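## Task

Move the white radish and the tomato out of the pan and into the bag, wholly enclosed between its two layers. At the end, every other item, including the white ball, must still be in the pan. The loaded part of the bag must rest on the table, with no more than one corner on an arm's base. No part of the bag may be in the pan or hang more than a finger's width beyond the table edge.

## Robot and tools

ROBOT. There are two arms, left_arm and right_arm. Each has six joints and a parallel gripper. Joint order is always waist, shoulder, elbow, wrist pitch, wrist yaw, wrist roll. Stated ranges in radians: waist -2.618 to 3.054, shoulder 0.000 to 3.142, elbow 0.000 to 3.142, wrist pitch -1.571 to 1.571, wrist yaw -1.571 to 1.571, wrist roll -2.094 to 2.094. A joint's true limit may differ by up to 0.059 rad. The fingers point along the gripper's +z axis and close along its y axis. The reported hand point lies between the pads, about 1 cm short of the tips. Fully open, the pads are 0.094 m apart.

FRAMES. The scene frame has its origin at table-top height, midway between the nominal bases. +z is up, +x points out over the table, and left_arm is on the +y side. Calibrated bases: left_arm at (-0.019, +0.343, +0.033) m with quat_wxyz (+1.000, 0, 0, -0.008); right_arm at (-0.046, -0.254, +0.023) m with quat_wxyz (+1.000, 0, 0, +0.016). Each arm's end_effector_position (m) and end_effector_quat_wxyz, and its wrist camera pose, are given in that arm's own base frame. Fixed cameras and the table use the scene frame. Printed hand poses may be off by a few cm, more at long reach.

ROW LAYOUT, shared by all moving tools. A row is one flat list of 14 numbers covering both arms, each in [-1, 1]. The first seven belong to left_arm: six joint numbers, then its opening. The last seven belong to right_arm in the same pattern. Joint numbers are scaled offsets, not angles. 1.0 equals 2.224 rad for waist, shoulder and elbow, and 8.485 rad for the three wrist joints. Offsets are measured from the Joint targets as they stand when the action or call begins, never from the previous row. Sending the same offset again therefore moves the joint further. Opening is absolute: +1 is fully open, -1 is shut. Send 0 offsets to keep an arm still, and repeat a gripper's present opening to leave it unchanged, because 0 there means half closed.

execute_actions(actions, cameras). actions is a list of actions. Each action is a table of up to 15 rows, each row lasting one 1/30 s step. If there are fewer than 15 rows, the last row is held for the remaining steps. An empty list simply reports the current state. The check rejects an action for both arms if it would push a joint more than 0.059 rad outside its range. If the first action is malformed or fails that check, the whole call is rejected. Per step, the waist, shoulder and elbow targets stay within 0.339 rad of the measured angle, and wrist targets within 2.2 rad. Targets that would put the gripper more than 200 mm from where it is get scaled back. Big displacements may need several actions.

move(target, speed, blend, opening_speed, blocking, cameras). target is either one 14-number row or a list of up to 15 rows. All rows are offsets from the Joint targets at the call's start, not from the row before. The joints travel together, so the hand follows curves. The path ignores obstacles and the other arm. speed (rad/s, 0.01 to 12.57, default 0.5) limits the joint with the most to travel; give one value overall or one per target. blend (rad) rounds corners at intermediate targets. opening_speed (per second on the -1..+1 scale, at least 0.2) ramps the gripper. Use a slow ramp when closing on something that can squash. blocking=false returns after about 0.5 s while the move keeps going. The result adds a move: line such as done, off_target, moving, held or fault. It may also carry limits=held if a check withheld steps.

wait(seconds 0 to 10) lets time pass with the last commands held. stop() brakes a running move. zoom_image(camera, region) crops the newest image of that camera; region is [x0, y0, x1, y1] in pixels, with the origin at the top left, at most 504x504. finished_scene(scene) ends scene 1 or 2 for good. Calls placed after it in the same reply act on the next scene.

CAMERAS. All images are 896x504: cam_head_left, cam_head_right, cam_high, cam_low, cam_left_wrist, cam_right_wrist. The cameras argument selects which ones to return. Omitting it, or giving null or ["all"], returns all; [] returns none. An unknown name invalidates the call.

RESULTS. Joint positions and Joint velocities list each arm's six joints (rad, rad/s), then the pad gap (m). "within noise" means that arm is still. Joint targets is the base for your next offsets. Tool commands shows the current gripper commands. grip_measured uses the opening scale; it reads slightly wide when empty and a bit narrow on a squeezed object. It tracks the command even after contact, so a stop at touch will not show. Joint torques include gravity, and joints 1 to 3 wrap sign beyond ±28 N m. Other lines: "joint sent to its limit" means a joint was clipped at its true end. "joint command not followed" means the clearance check altered targets. MOTOR HOT appears at 75 °C. At 90 °C an OVER-TEMPERATURE FAULT folds that arm away for the rest of the scene.

CAUTIONS. Keep every object on the table. Release items only once they are still, and avoid hard or fast impacts. After contact, pull targets back past the measured positions so the arm stops pressing. Each pad grips at about 50 to 64 N, so close gently on the tomato, orange, banana and radish. To let go, command an opening well above grip_measured. Keep the arms from colliding or gripping each other's fingers. Limit time spent stretched out, loaded, or straining toward unreachable poses, since this heats the motors. Loose objects may occasionally be nudged by outside pushes.

Each tool is called after ">>>" as a command line: name --argument value for each argument, lists and objects as JSON in quotes; but a table of rows of numbers goes row by row, as --pt "numbers of a row", without its own name.

## Session

>>> execute_actions --actions '[]'

Scene clock: 0.00 s.
left_arm: end_effector_position=(+0.4004, -0.0007, +0.0974) grip_measured=+1.000 end_effector_quat_wxyz=(+0.587, -0.029, +0.806, +0.069) | right_arm: end_effector_position=(+0.3897, -0.0329, +0.0731) grip_measured=+1.000 end_effector_quat_wxyz=(+0.525, +0.060, +0.848, -0.037)
Joint positions: left_arm=[-0.108 1.582 0.391 0.875 -0.249 0.001 0.094] | right_arm=[-0.048 1.537 0.415 0.659 0.083 0.041 0.094]
Joint velocities: within noise
Joint torques (N m): no reading
Heat: left arm: 25 °C; right arm: 28 °C.
Joint targets: left_arm=[-0.108 1.579 0.395 0.869 -0.249 0.001] | right_arm=[-0.048 1.527 0.425 0.672 0.084 0.041]
Tool commands: left_gripper/opening=+1.0 right_gripper/opening=+1.0

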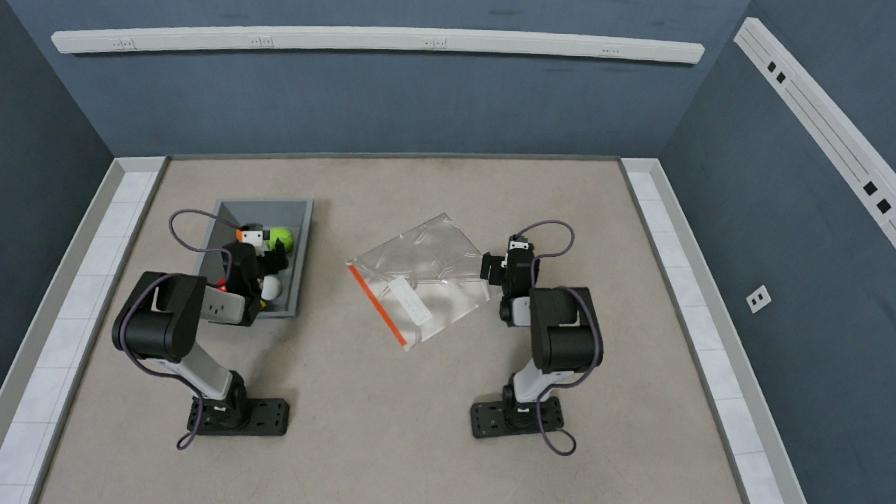

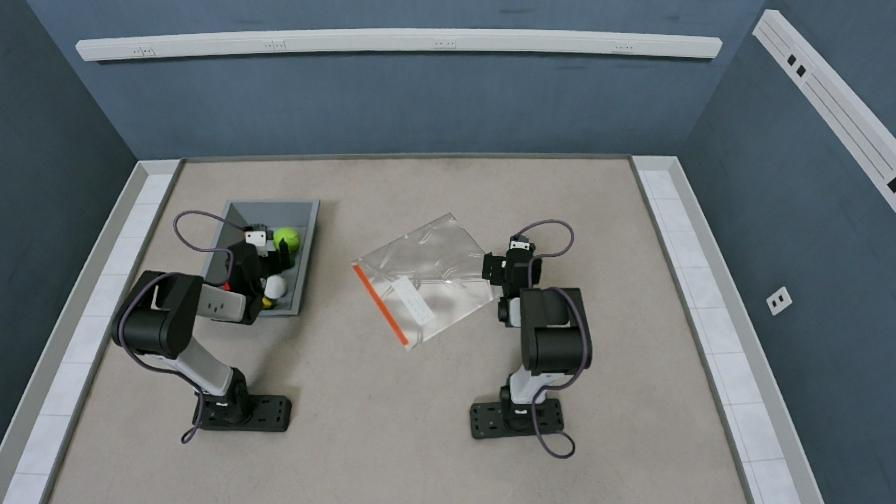

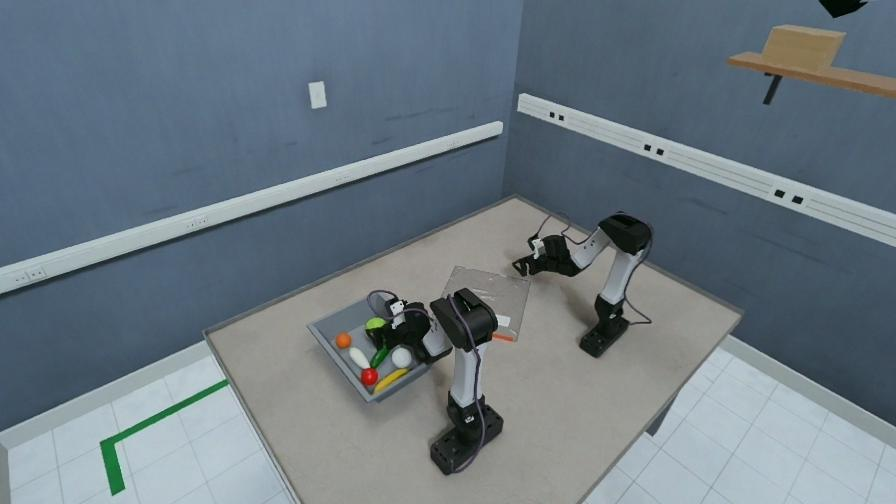

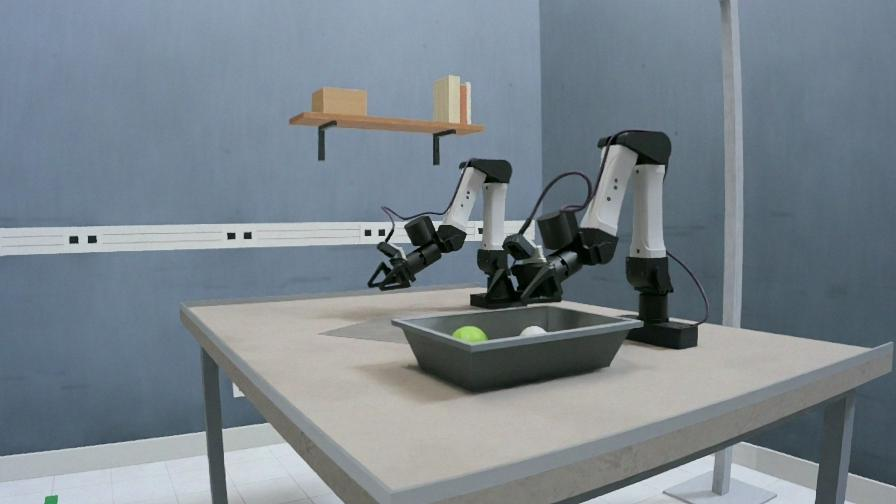

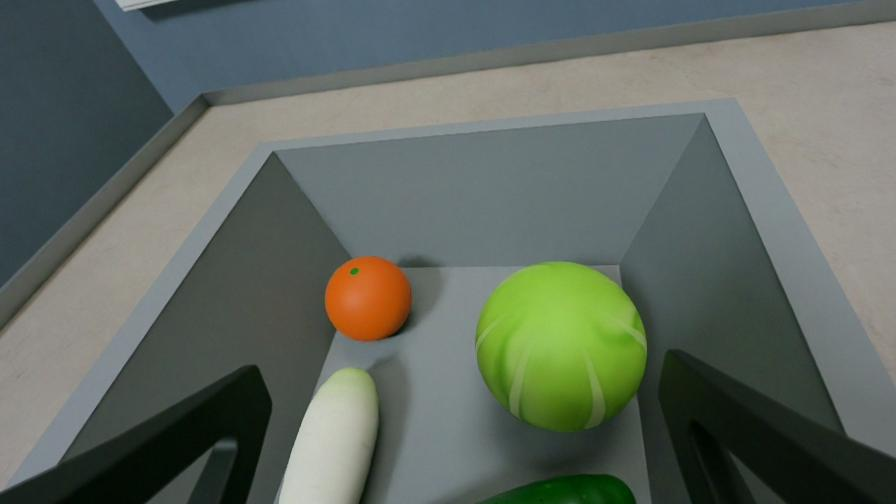

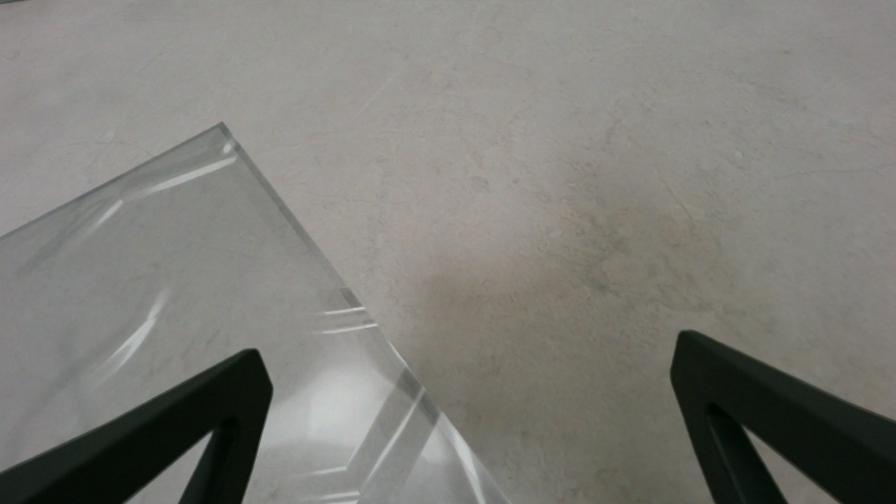

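>>> zoom_image --camera "cam_head_left" --region '[330, 200, 510, 360]'

>>> zoom_image --camera "cam_high" --region '[420, 250, 560, 360]'

>>> zoom_image --camera "cam_high" --region '[300, 280, 460, 410]'

Scaled by 2.800 from the camera's 896x504 image, which has a finer 1280x720 frame.

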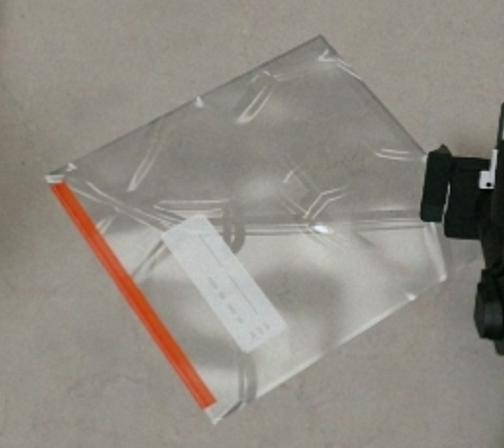

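Scaled by 3.600 from the camera's 896x504 image, which has a finer 1280x720 frame.

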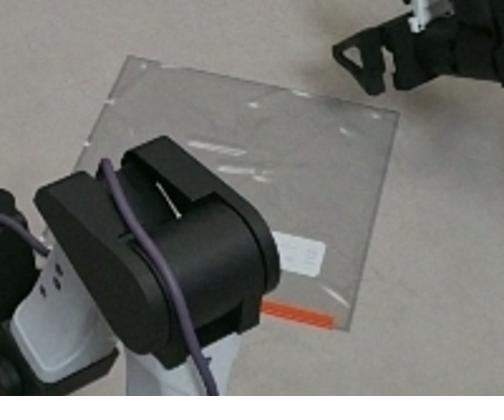

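Scaled by 3.150 from the camera's 896x504 image, which has a finer 1280x720 frame.

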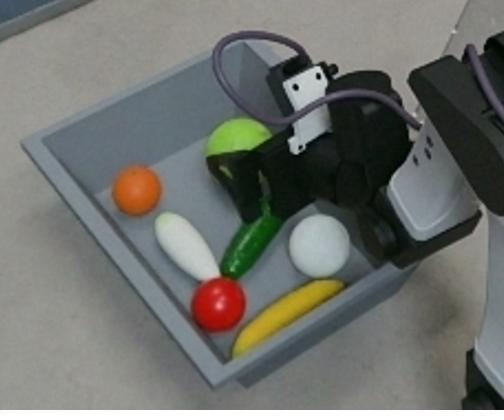

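>>> move --pt "0 0.036 0.79 -0.28 0.029 0 1 0 0.065 0.58 -0.22 -0.01 -0.005 1" --pt "0.58 0.036 0.79 -0.28 0.029 0 1 0.407 0.07 0.588 -0.2265 -0.01 -0.005 1" --speed 0.9

Scene clock: 7.67 s.
left_arm: end_effector_position=(+0.1351, +0.3343, +0.3376) grip_measured=+1.000 end_effector_quat_wxyz=(+0.230, -0.535, +0.797, +0.161) | right_arm: end_effector_position=(+0.2455, +0.2826, +0.2134) grip_measured=+1.000 end_effector_quat_wxyz=(+0.161, -0.406, +0.896, +0.072)
Joint positions: left_arm=[1.181 1.647 2.137 -1.492 -0.012 0.001 0.094] | right_arm=[0.857 1.669 1.701 -1.248 0.003 0.005 0.094]
Joint velocities: within noise
Joint torques (N m): left_arm=[0.35 -5.3 7.82 1.47 0.08 -0.05] | right_arm=[0.2 -6.01 9.43 0.94 -0.06 -0.02]
Heat: left arm: 27 °C; right arm: 28 °C.
Joint targets: left_arm=[1.182 1.659 2.152 -1.507 -0.003 0.001] | right_arm=[0.858 1.683 1.733 -1.249 -0.001 -0.001]
move: done

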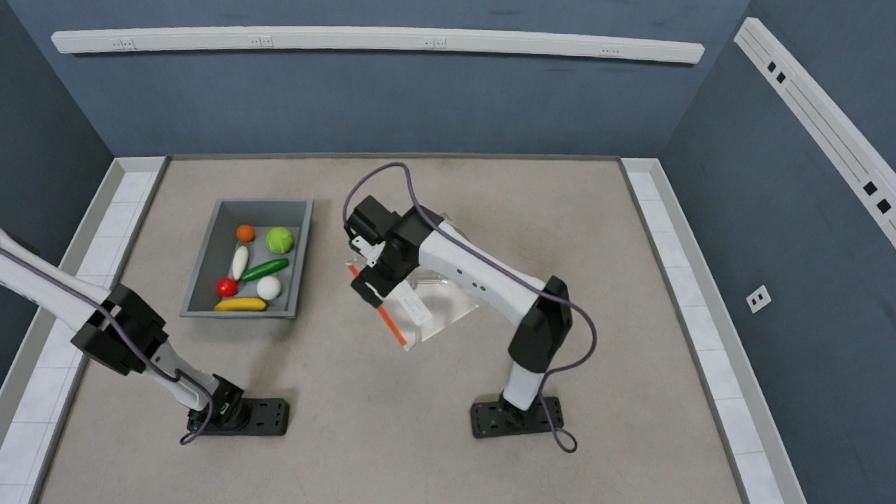

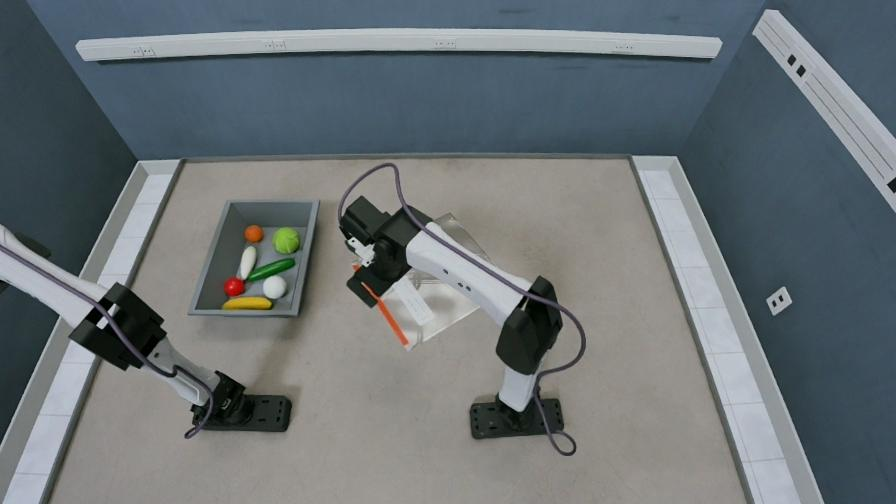

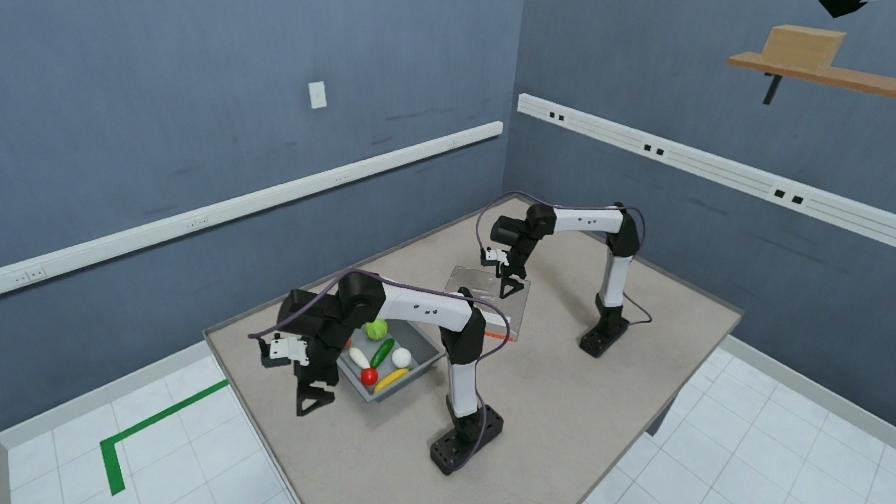

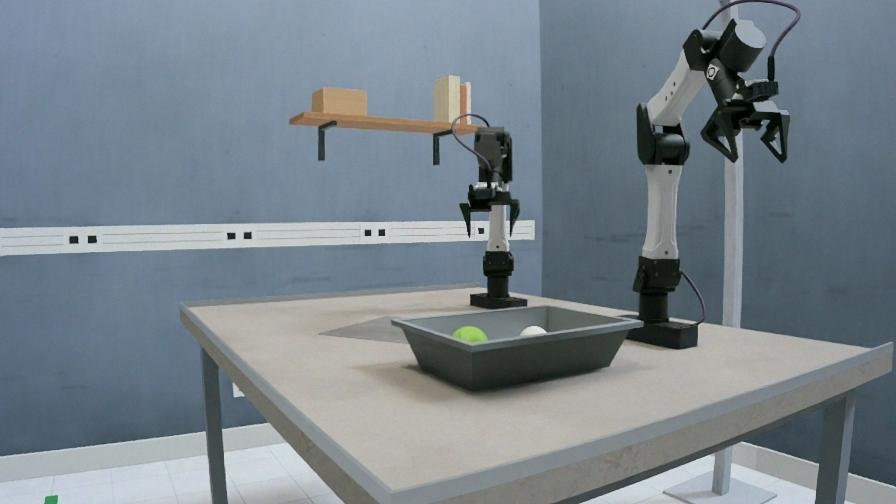

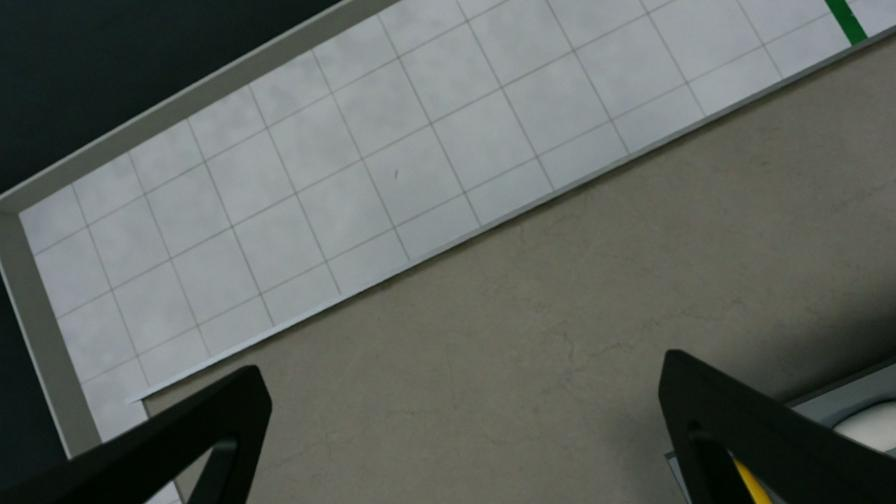

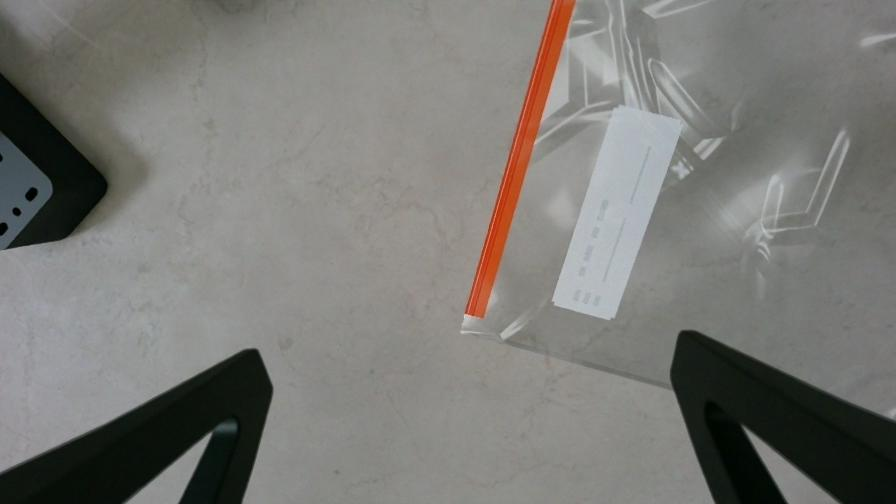

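>>> zoom_image --camera "cam_right_wrist" --region '[440, 220, 640, 350]'

>>> zoom_image --camera "cam_right_wrist" --region '[480, 0, 896, 230]'

>>> zoom_image --camera "cam_head_left" --region '[170, 180, 330, 340]'

Scaled by 2.520 from the camera's 896x504 image, which has a finer 1280x720 frame.

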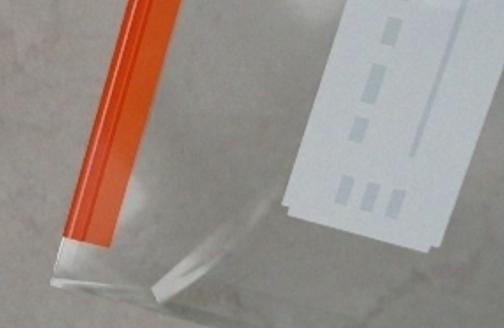

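Scaled by 1.212 from the camera's 896x504 image, which has a finer 1280x720 frame.

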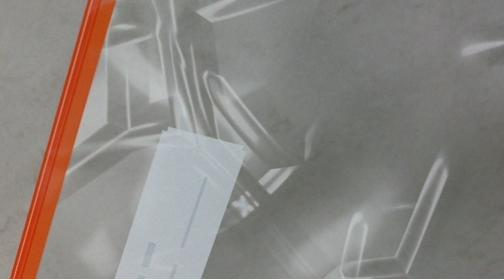

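Scaled by 3.150 from the camera's 896x504 image, which has a finer 1280x720 frame.

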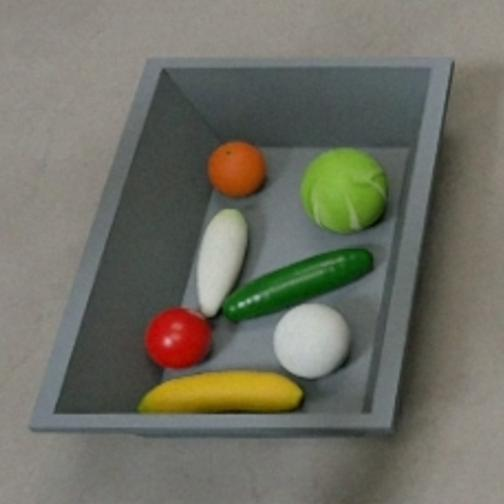

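>>> move --pt "-0.885 0 0 0 0 0 1 -0.228 0 0 0 0 0 1" --pt "-0.885 -0.399 -0.675 0.0857 0 0 1 -0.228 0 0 0 0 0 1" --speed 0.9

Scene clock: 13.80 s.
left_arm: end_effector_position=(+0.1668, -0.1647, +0.1363) grip_measured=+1.000 end_effector_quat_wxyz=(+0.303, +0.361, +0.874, -0.121) | right_arm: end_effector_position=(+0.3510, +0.1294, +0.2133) grip_measured=+1.000 end_effector_quat_wxyz=(+0.173, -0.171, +0.969, +0.030)
Joint positions: left_arm=[-0.785 0.779 0.661 -0.787 -0.009 0.001 0.094] | right_arm=[0.355 1.669 1.701 -1.249 0.003 0.005 0.094]
Joint velocities: within noise
Joint torques (N m): left_arm=[0.09 -1.17 7.19 1.88 0.06 -0.05] | right_arm=[-0.36 -6.01 9.46 0.91 -0.06 -0.02]
Heat: left arm: 28 °C; right arm: 29 °C.
Joint targets: left_arm=[-0.786 0.772 0.651 -0.780 -0.003 0.001] | right_arm=[0.351 1.683 1.733 -1.250 -0.001 -0.001]
move: done

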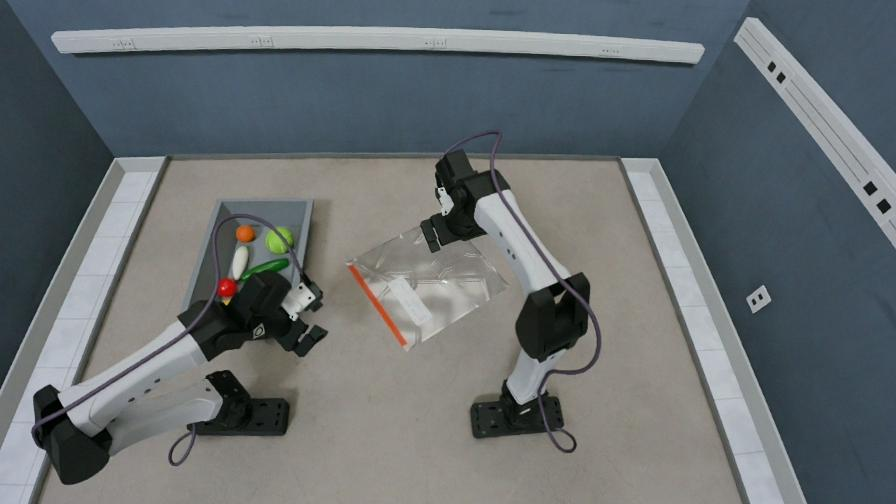

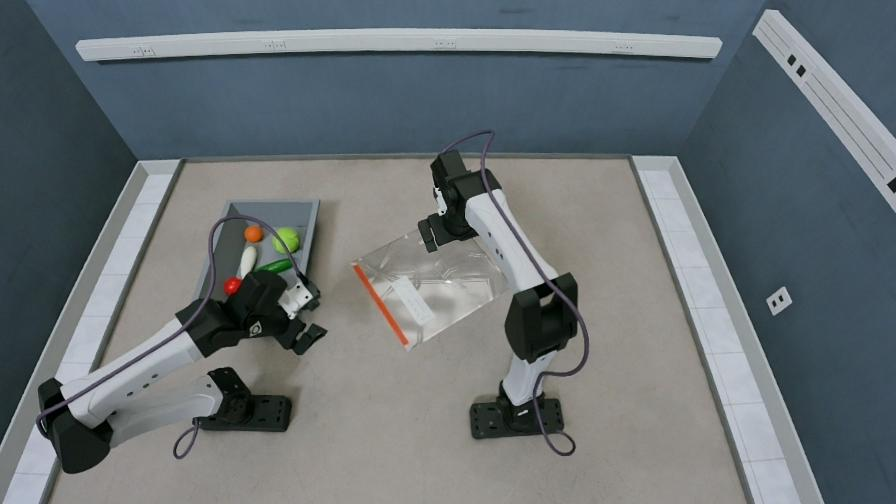

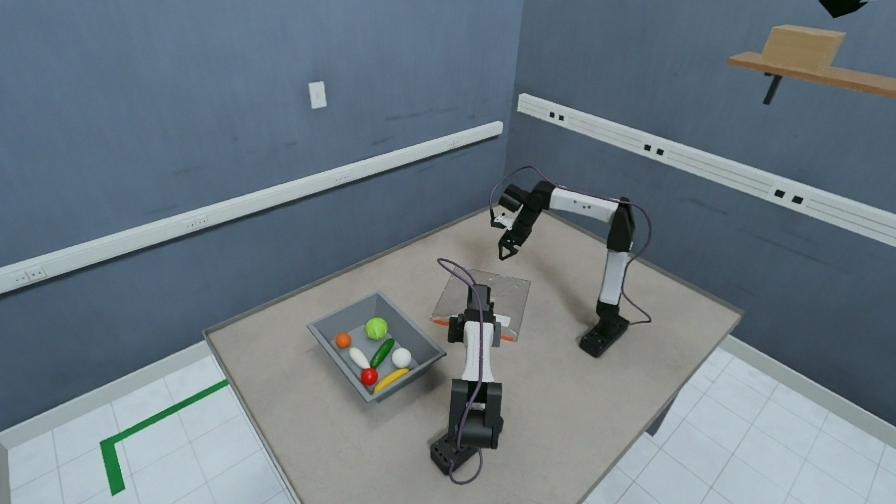

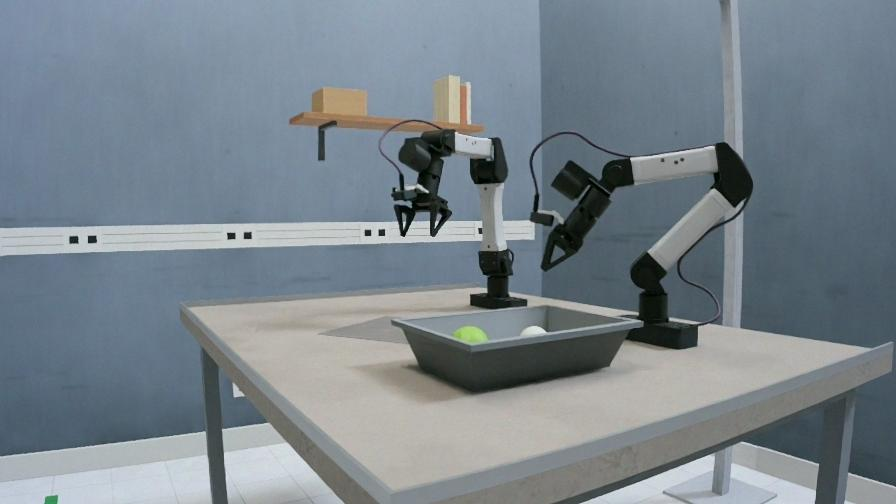

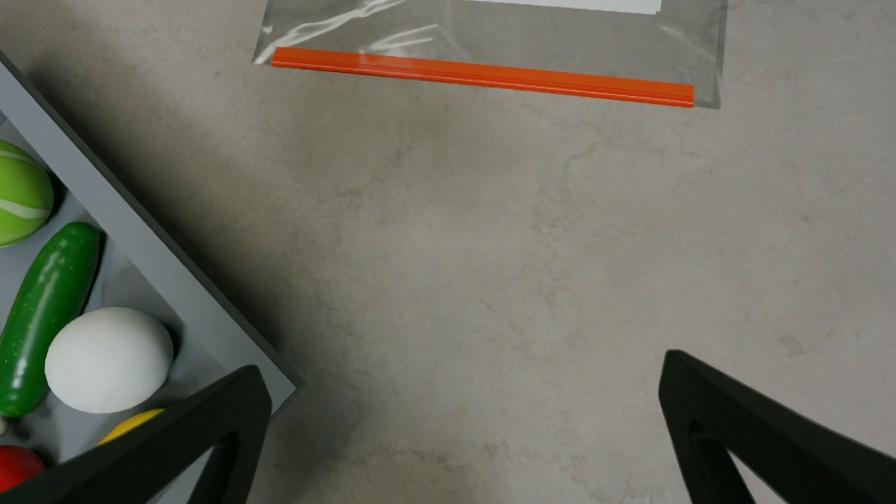

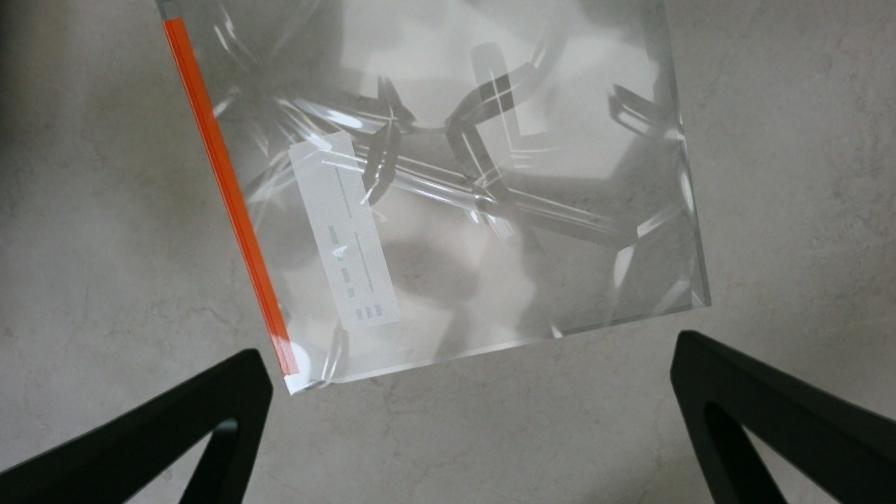

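>>> zoom_image --camera "cam_left_wrist" --region '[240, 0, 500, 120]'

>>> zoom_image --camera "cam_left_wrist" --region '[480, 0, 740, 120]'

Scaled by 1.938 from the camera's 896x504 image, which has a finer 1280x720 frame.

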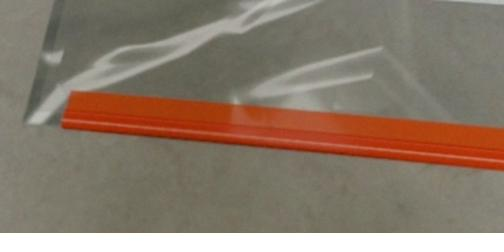

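Scaled by 1.938 from the camera's 896x504 image, which has a finer 1280x720 frame.

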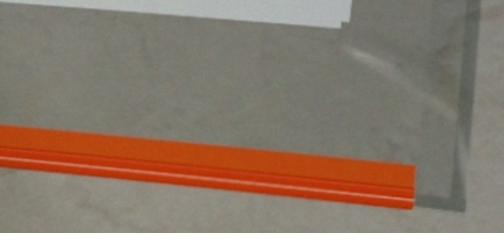

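>>> move --target '[0,0.140,-0.191,0.1104,0,0,1, 0,0,0,0,0,1]' --cameras '["cam_left_wrist","cam_head_left"]'

>>> zoom_image --camera "cam_left_wrist" --region '[200, 0, 450, 140]'


Scaled by 2.016 from the camera's 896x504 image, which has a finer 1280x720 frame.

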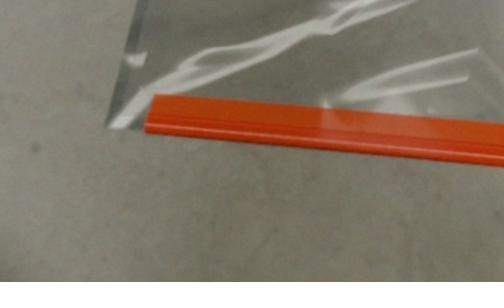

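13 numbers; fix.

>>> move --target '[0,0.140,-0.191,0.1104,0,0,1, 0,0,0,0,0,0,1]' --cameras '["cam_left_wrist","cam_head_left"]'

>>> zoom_image --camera "cam_left_wrist" --region '[200, 0, 704, 240]'

Scene clock: 19.00 s.
left_arm: end_effector_position=(+0.2081, -0.2060, +0.0475) grip_measured=+1.000 end_effector_quat_wxyz=(+0.396, +0.345, +0.836, -0.160) | right_arm: end_effector_position=(+0.3510, +0.1294, +0.2133) grip_measured=+1.000 end_effector_quat_wxyz=(+0.173, -0.171, +0.969, +0.030)
Joint positions: left_arm=[-0.785 1.075 0.237 0.151 -0.009 0.001 0.094] | right_arm=[0.355 1.669 1.701 -1.249 0.003 0.005 0.094]
Joint velocities: within noise
Joint torques (N m): left_arm=[0.12 -1.57 6.37 2.2 0.06 -0.04] | right_arm=[-0.35 -6.01 9.46 0.91 -0.06 -0.02]
Heat: left arm: 29 °C; right arm: 30 °C.
Joint targets: left_arm=[-0.786 1.083 0.226 0.157 -0.003 0.001] | right_arm=[0.351 1.683 1.733 -1.250 -0.001 -0.001]
move: done
Images, in order (width x height): cam_head_left 896x504, cam_left_wrist 896x504.

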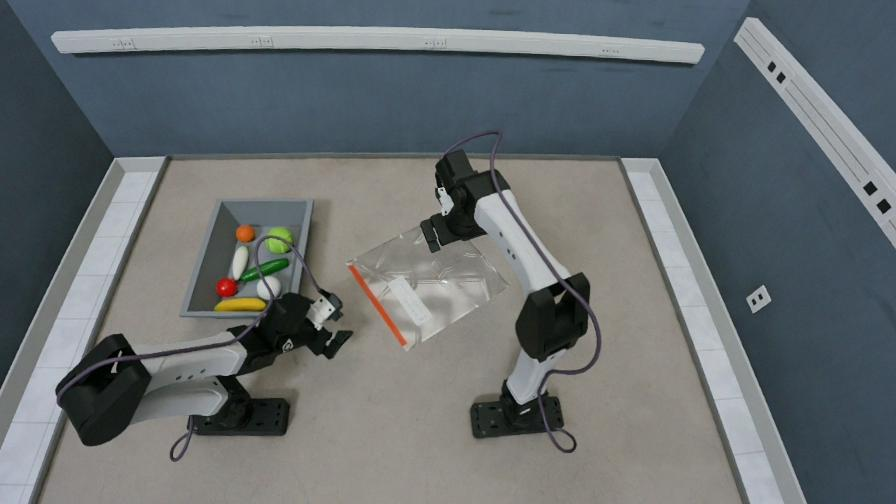

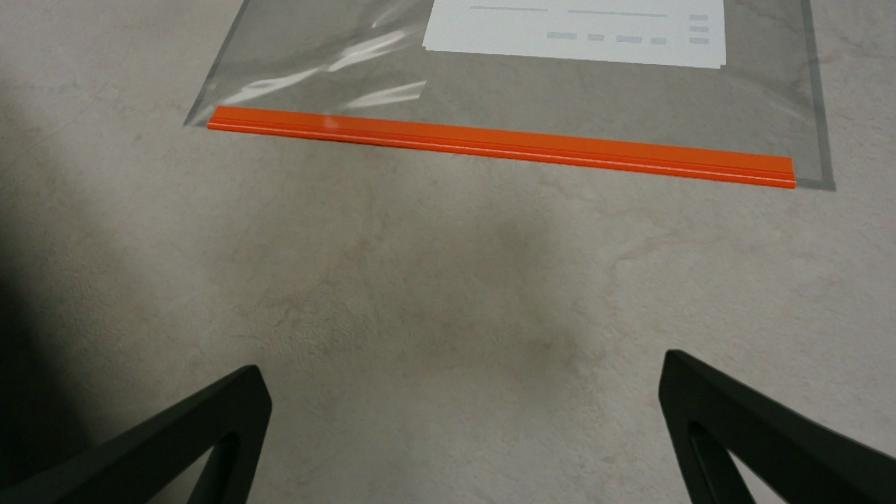

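Scaled by 1.000.

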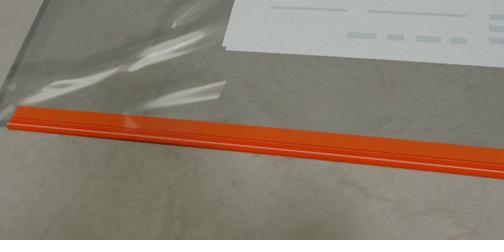

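>>> move --pt "0 -0.2 0.191 -0.1104 0 0 1 0 0 0 0 0 0 1" --pt "0 -0.2 0.191 -0.1104 0 0 1 0.2266 0.2986 0.2887 -0.0327 0 -0.1485 1" --speed 0.8

Scene clock: 23.27 s.
left_arm: end_effector_position=(+0.1636, -0.1615, +0.1580) grip_measured=+1.000 end_effector_quat_wxyz=(+0.361, +0.351, +0.852, -0.145) | right_arm: end_effector_position=(+0.3028, +0.3493, +0.1223) grip_measured=+1.000 end_effector_quat_wxyz=(-0.031, +0.870, -0.493, +0.008)
Joint positions: left_arm=[-0.785 0.639 0.633 -0.764 -0.009 0.001 0.094] | right_arm=[0.858 2.334 2.349 -1.521 0.003 -1.254 0.094]
Joint velocities: within noise
Joint torques (N m): left_arm=[0.14 0.14 9.96 1.85 0.06 -0.04] | right_arm=[-0.24 -10.81 8.43 0.33 -0.11 -0.01]
Heat: left arm: 29 °C; right arm: 30 °C.
Joint targets: left_arm=[-0.786 0.638 0.651 -0.780 -0.003 0.001] | right_arm=[0.855 2.347 2.375 -1.527 -0.001 -1.261]
move: done

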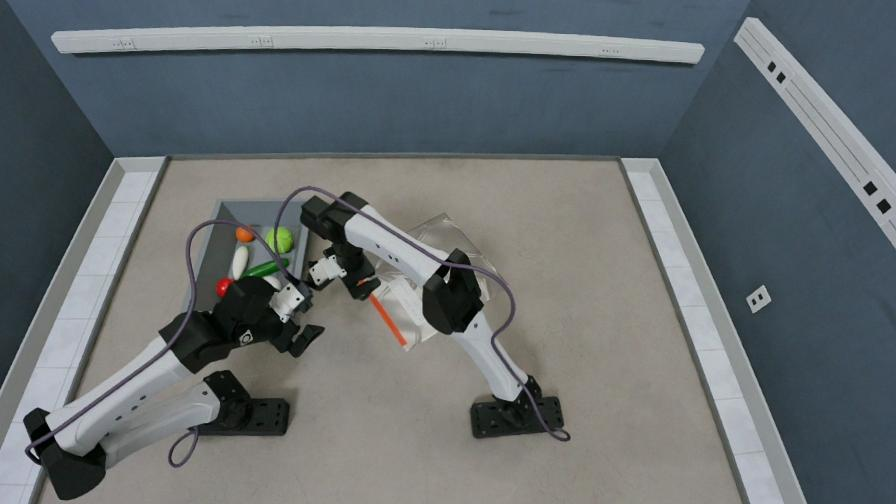

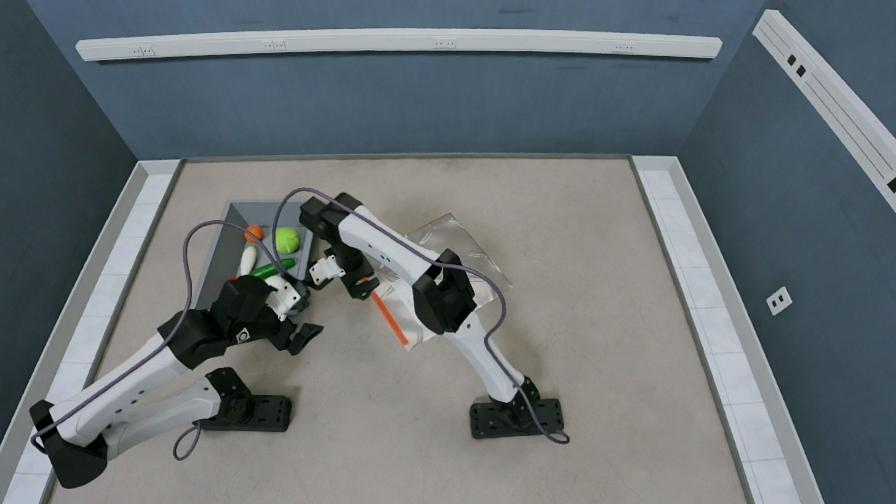

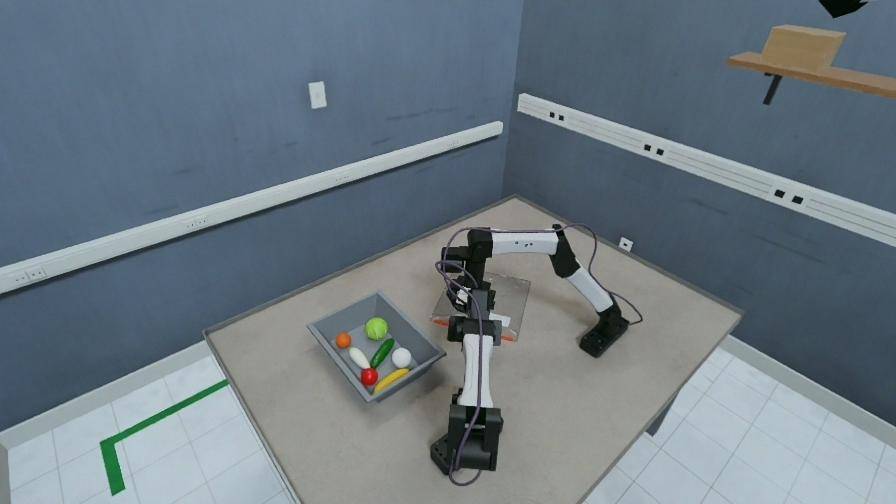

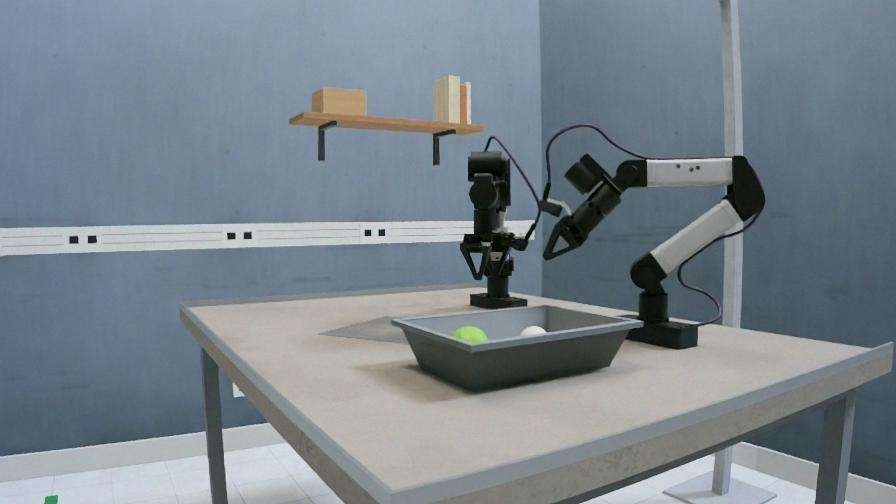

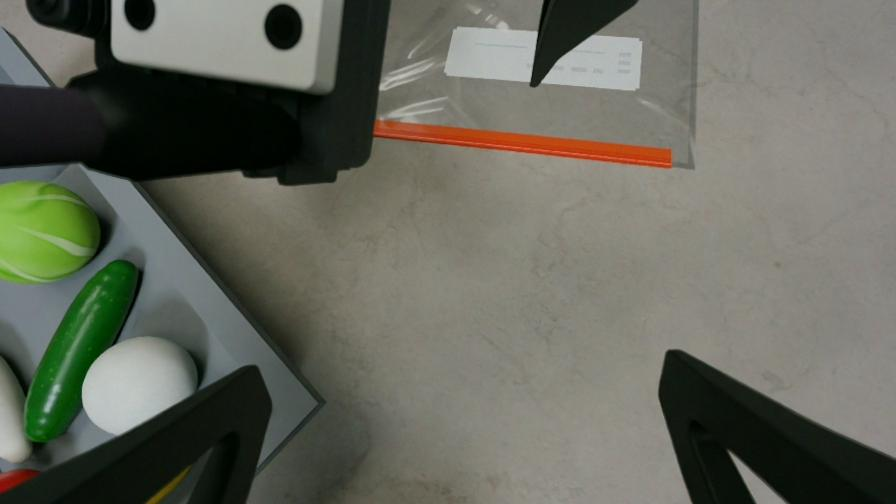

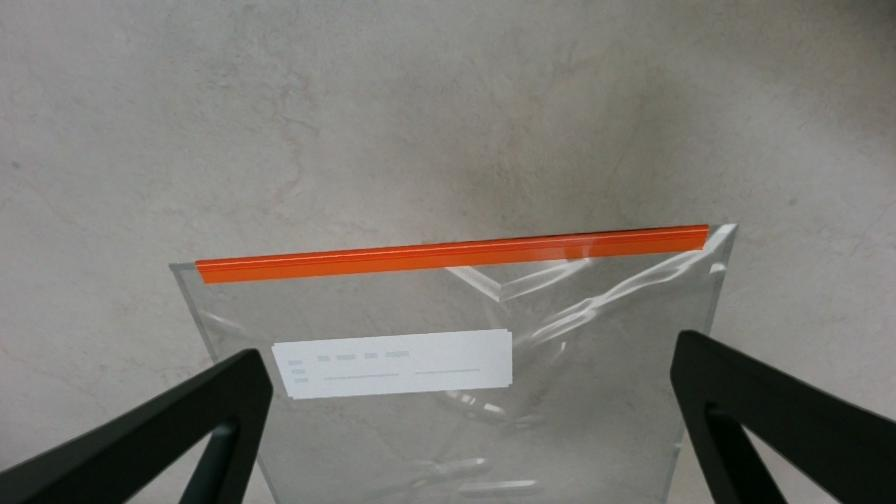

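>>> move --target '[0,0,0,0,0,0,1, 0,-0.0205,-0.159,0.0362,0,-0.0047,1]' --cameras '["cam_right_wrist","cam_left_wrist"]'

Scene clock: 25.37 s.
left_arm: end_effector_position=(+0.1636, -0.1615, +0.1580) grip_measured=+1.000 end_effector_quat_wxyz=(+0.361, +0.351, +0.852, -0.145) | right_arm: end_effector_position=(+0.3023, +0.3487, +0.0407) grip_measured=+1.000 end_effector_quat_wxyz=(-0.014, +0.880, -0.475, +0.005)
Joint positions: left_arm=[-0.785 0.639 0.633 -0.764 -0.009 0.001 0.094] | right_arm=[0.858 2.334 2.024 -1.231 0.003 -1.294 0.094]
Joint velocities: within noise
Joint torques (N m): left_arm=[0.14 0.14 9.99 1.84 0.07 -0.05] | right_arm=[-0.28 -14.9 5.83 0.43 -0.11 -0.03]
Heat: left arm: 29 °C; right arm: 31 °C.
Joint targets: left_arm=[-0.786 0.638 0.651 -0.780 -0.003 0.001] | right_arm=[0.855 2.301 2.022 -1.220 -0.001 -1.301]
move: done
Images, in order (width x height): cam_left_wrist 896x504, cam_right_wrist 896x504.

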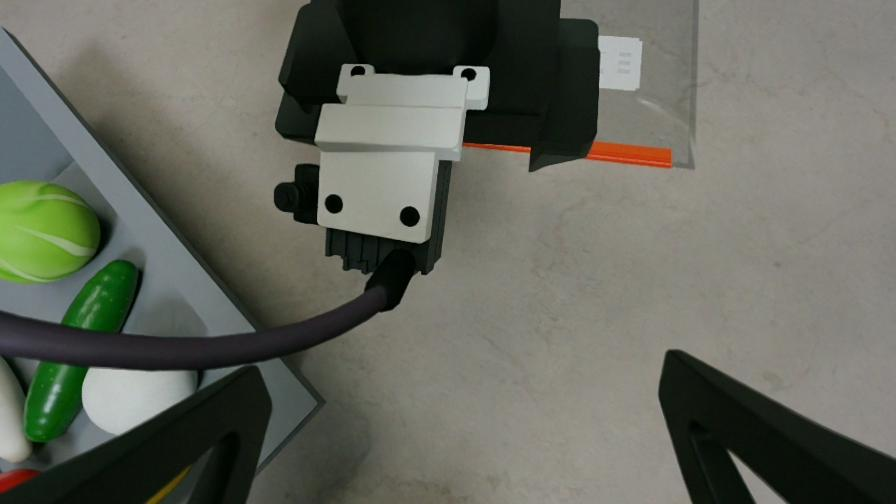

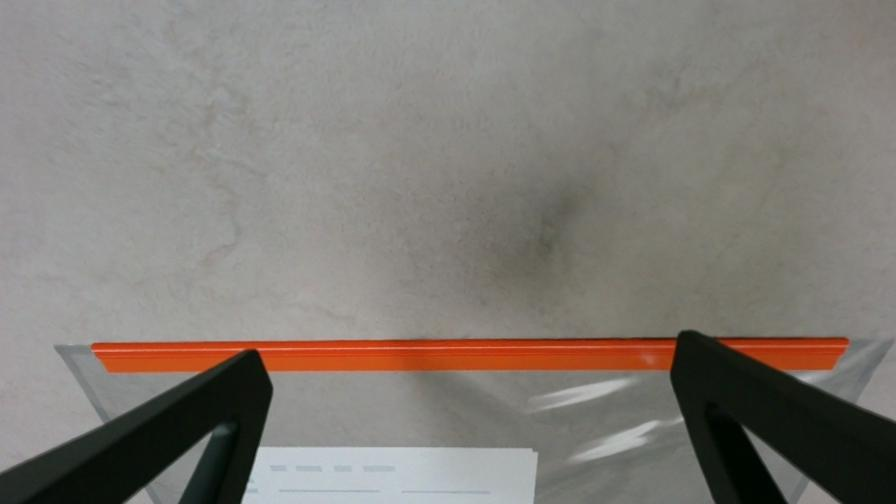

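>>> move --target '[0,0,0,0,0,0,1, -0.0558,-0.0247,-0.0598,0.0091,0,-0.0145,1]' --cameras '["cam_right_wrist","cam_left_wrist"]'

Scene clock: 27.17 s.
left_arm: end_effector_position=(+0.1636, -0.1615, +0.1580) grip_measured=+1.000 end_effector_quat_wxyz=(+0.361, +0.351, +0.852, -0.145) | right_arm: end_effector_position=(+0.3345, +0.2960, +0.0203) grip_measured=+1.000 end_effector_quat_wxyz=(-0.002, +0.878, -0.479, +0.002)
Joint positions: left_arm=[-0.785 0.639 0.633 -0.764 -0.009 0.001 0.094] | right_arm=[0.725 2.305 1.892 -1.153 0.003 -1.416 0.094]
Joint velocities: within noise
Joint torques (N m): left_arm=[0.16 0.13 9.94 1.85 0.07 -0.04] | right_arm=[0.53 -16.87 5.56 0.32 -0.11 -0.02]
Heat: left arm: 30 °C; right arm: 33 °C.
Joint targets: left_arm=[-0.786 0.638 0.651 -0.780 -0.003 0.001] | right_arm=[0.731 2.246 1.889 -1.143 -0.001 -1.424]
move: off_target (right_arm); right_arm: the shoulder is farthest, 0.059 rad from its target
Images, in order (width x height): cam_left_wrist 896x504, cam_right_wrist 896x504.

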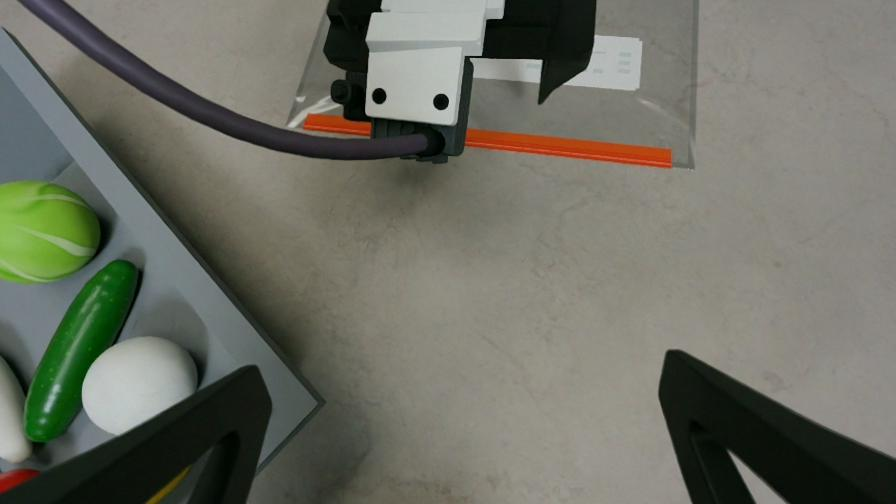

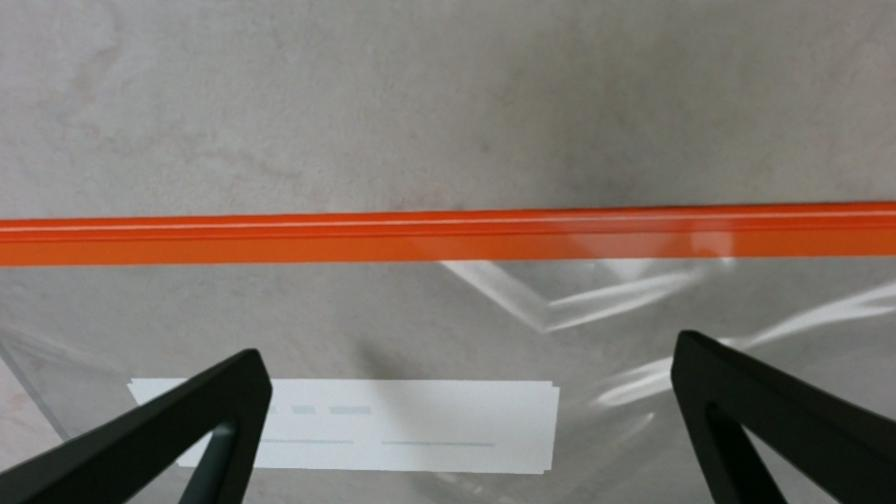

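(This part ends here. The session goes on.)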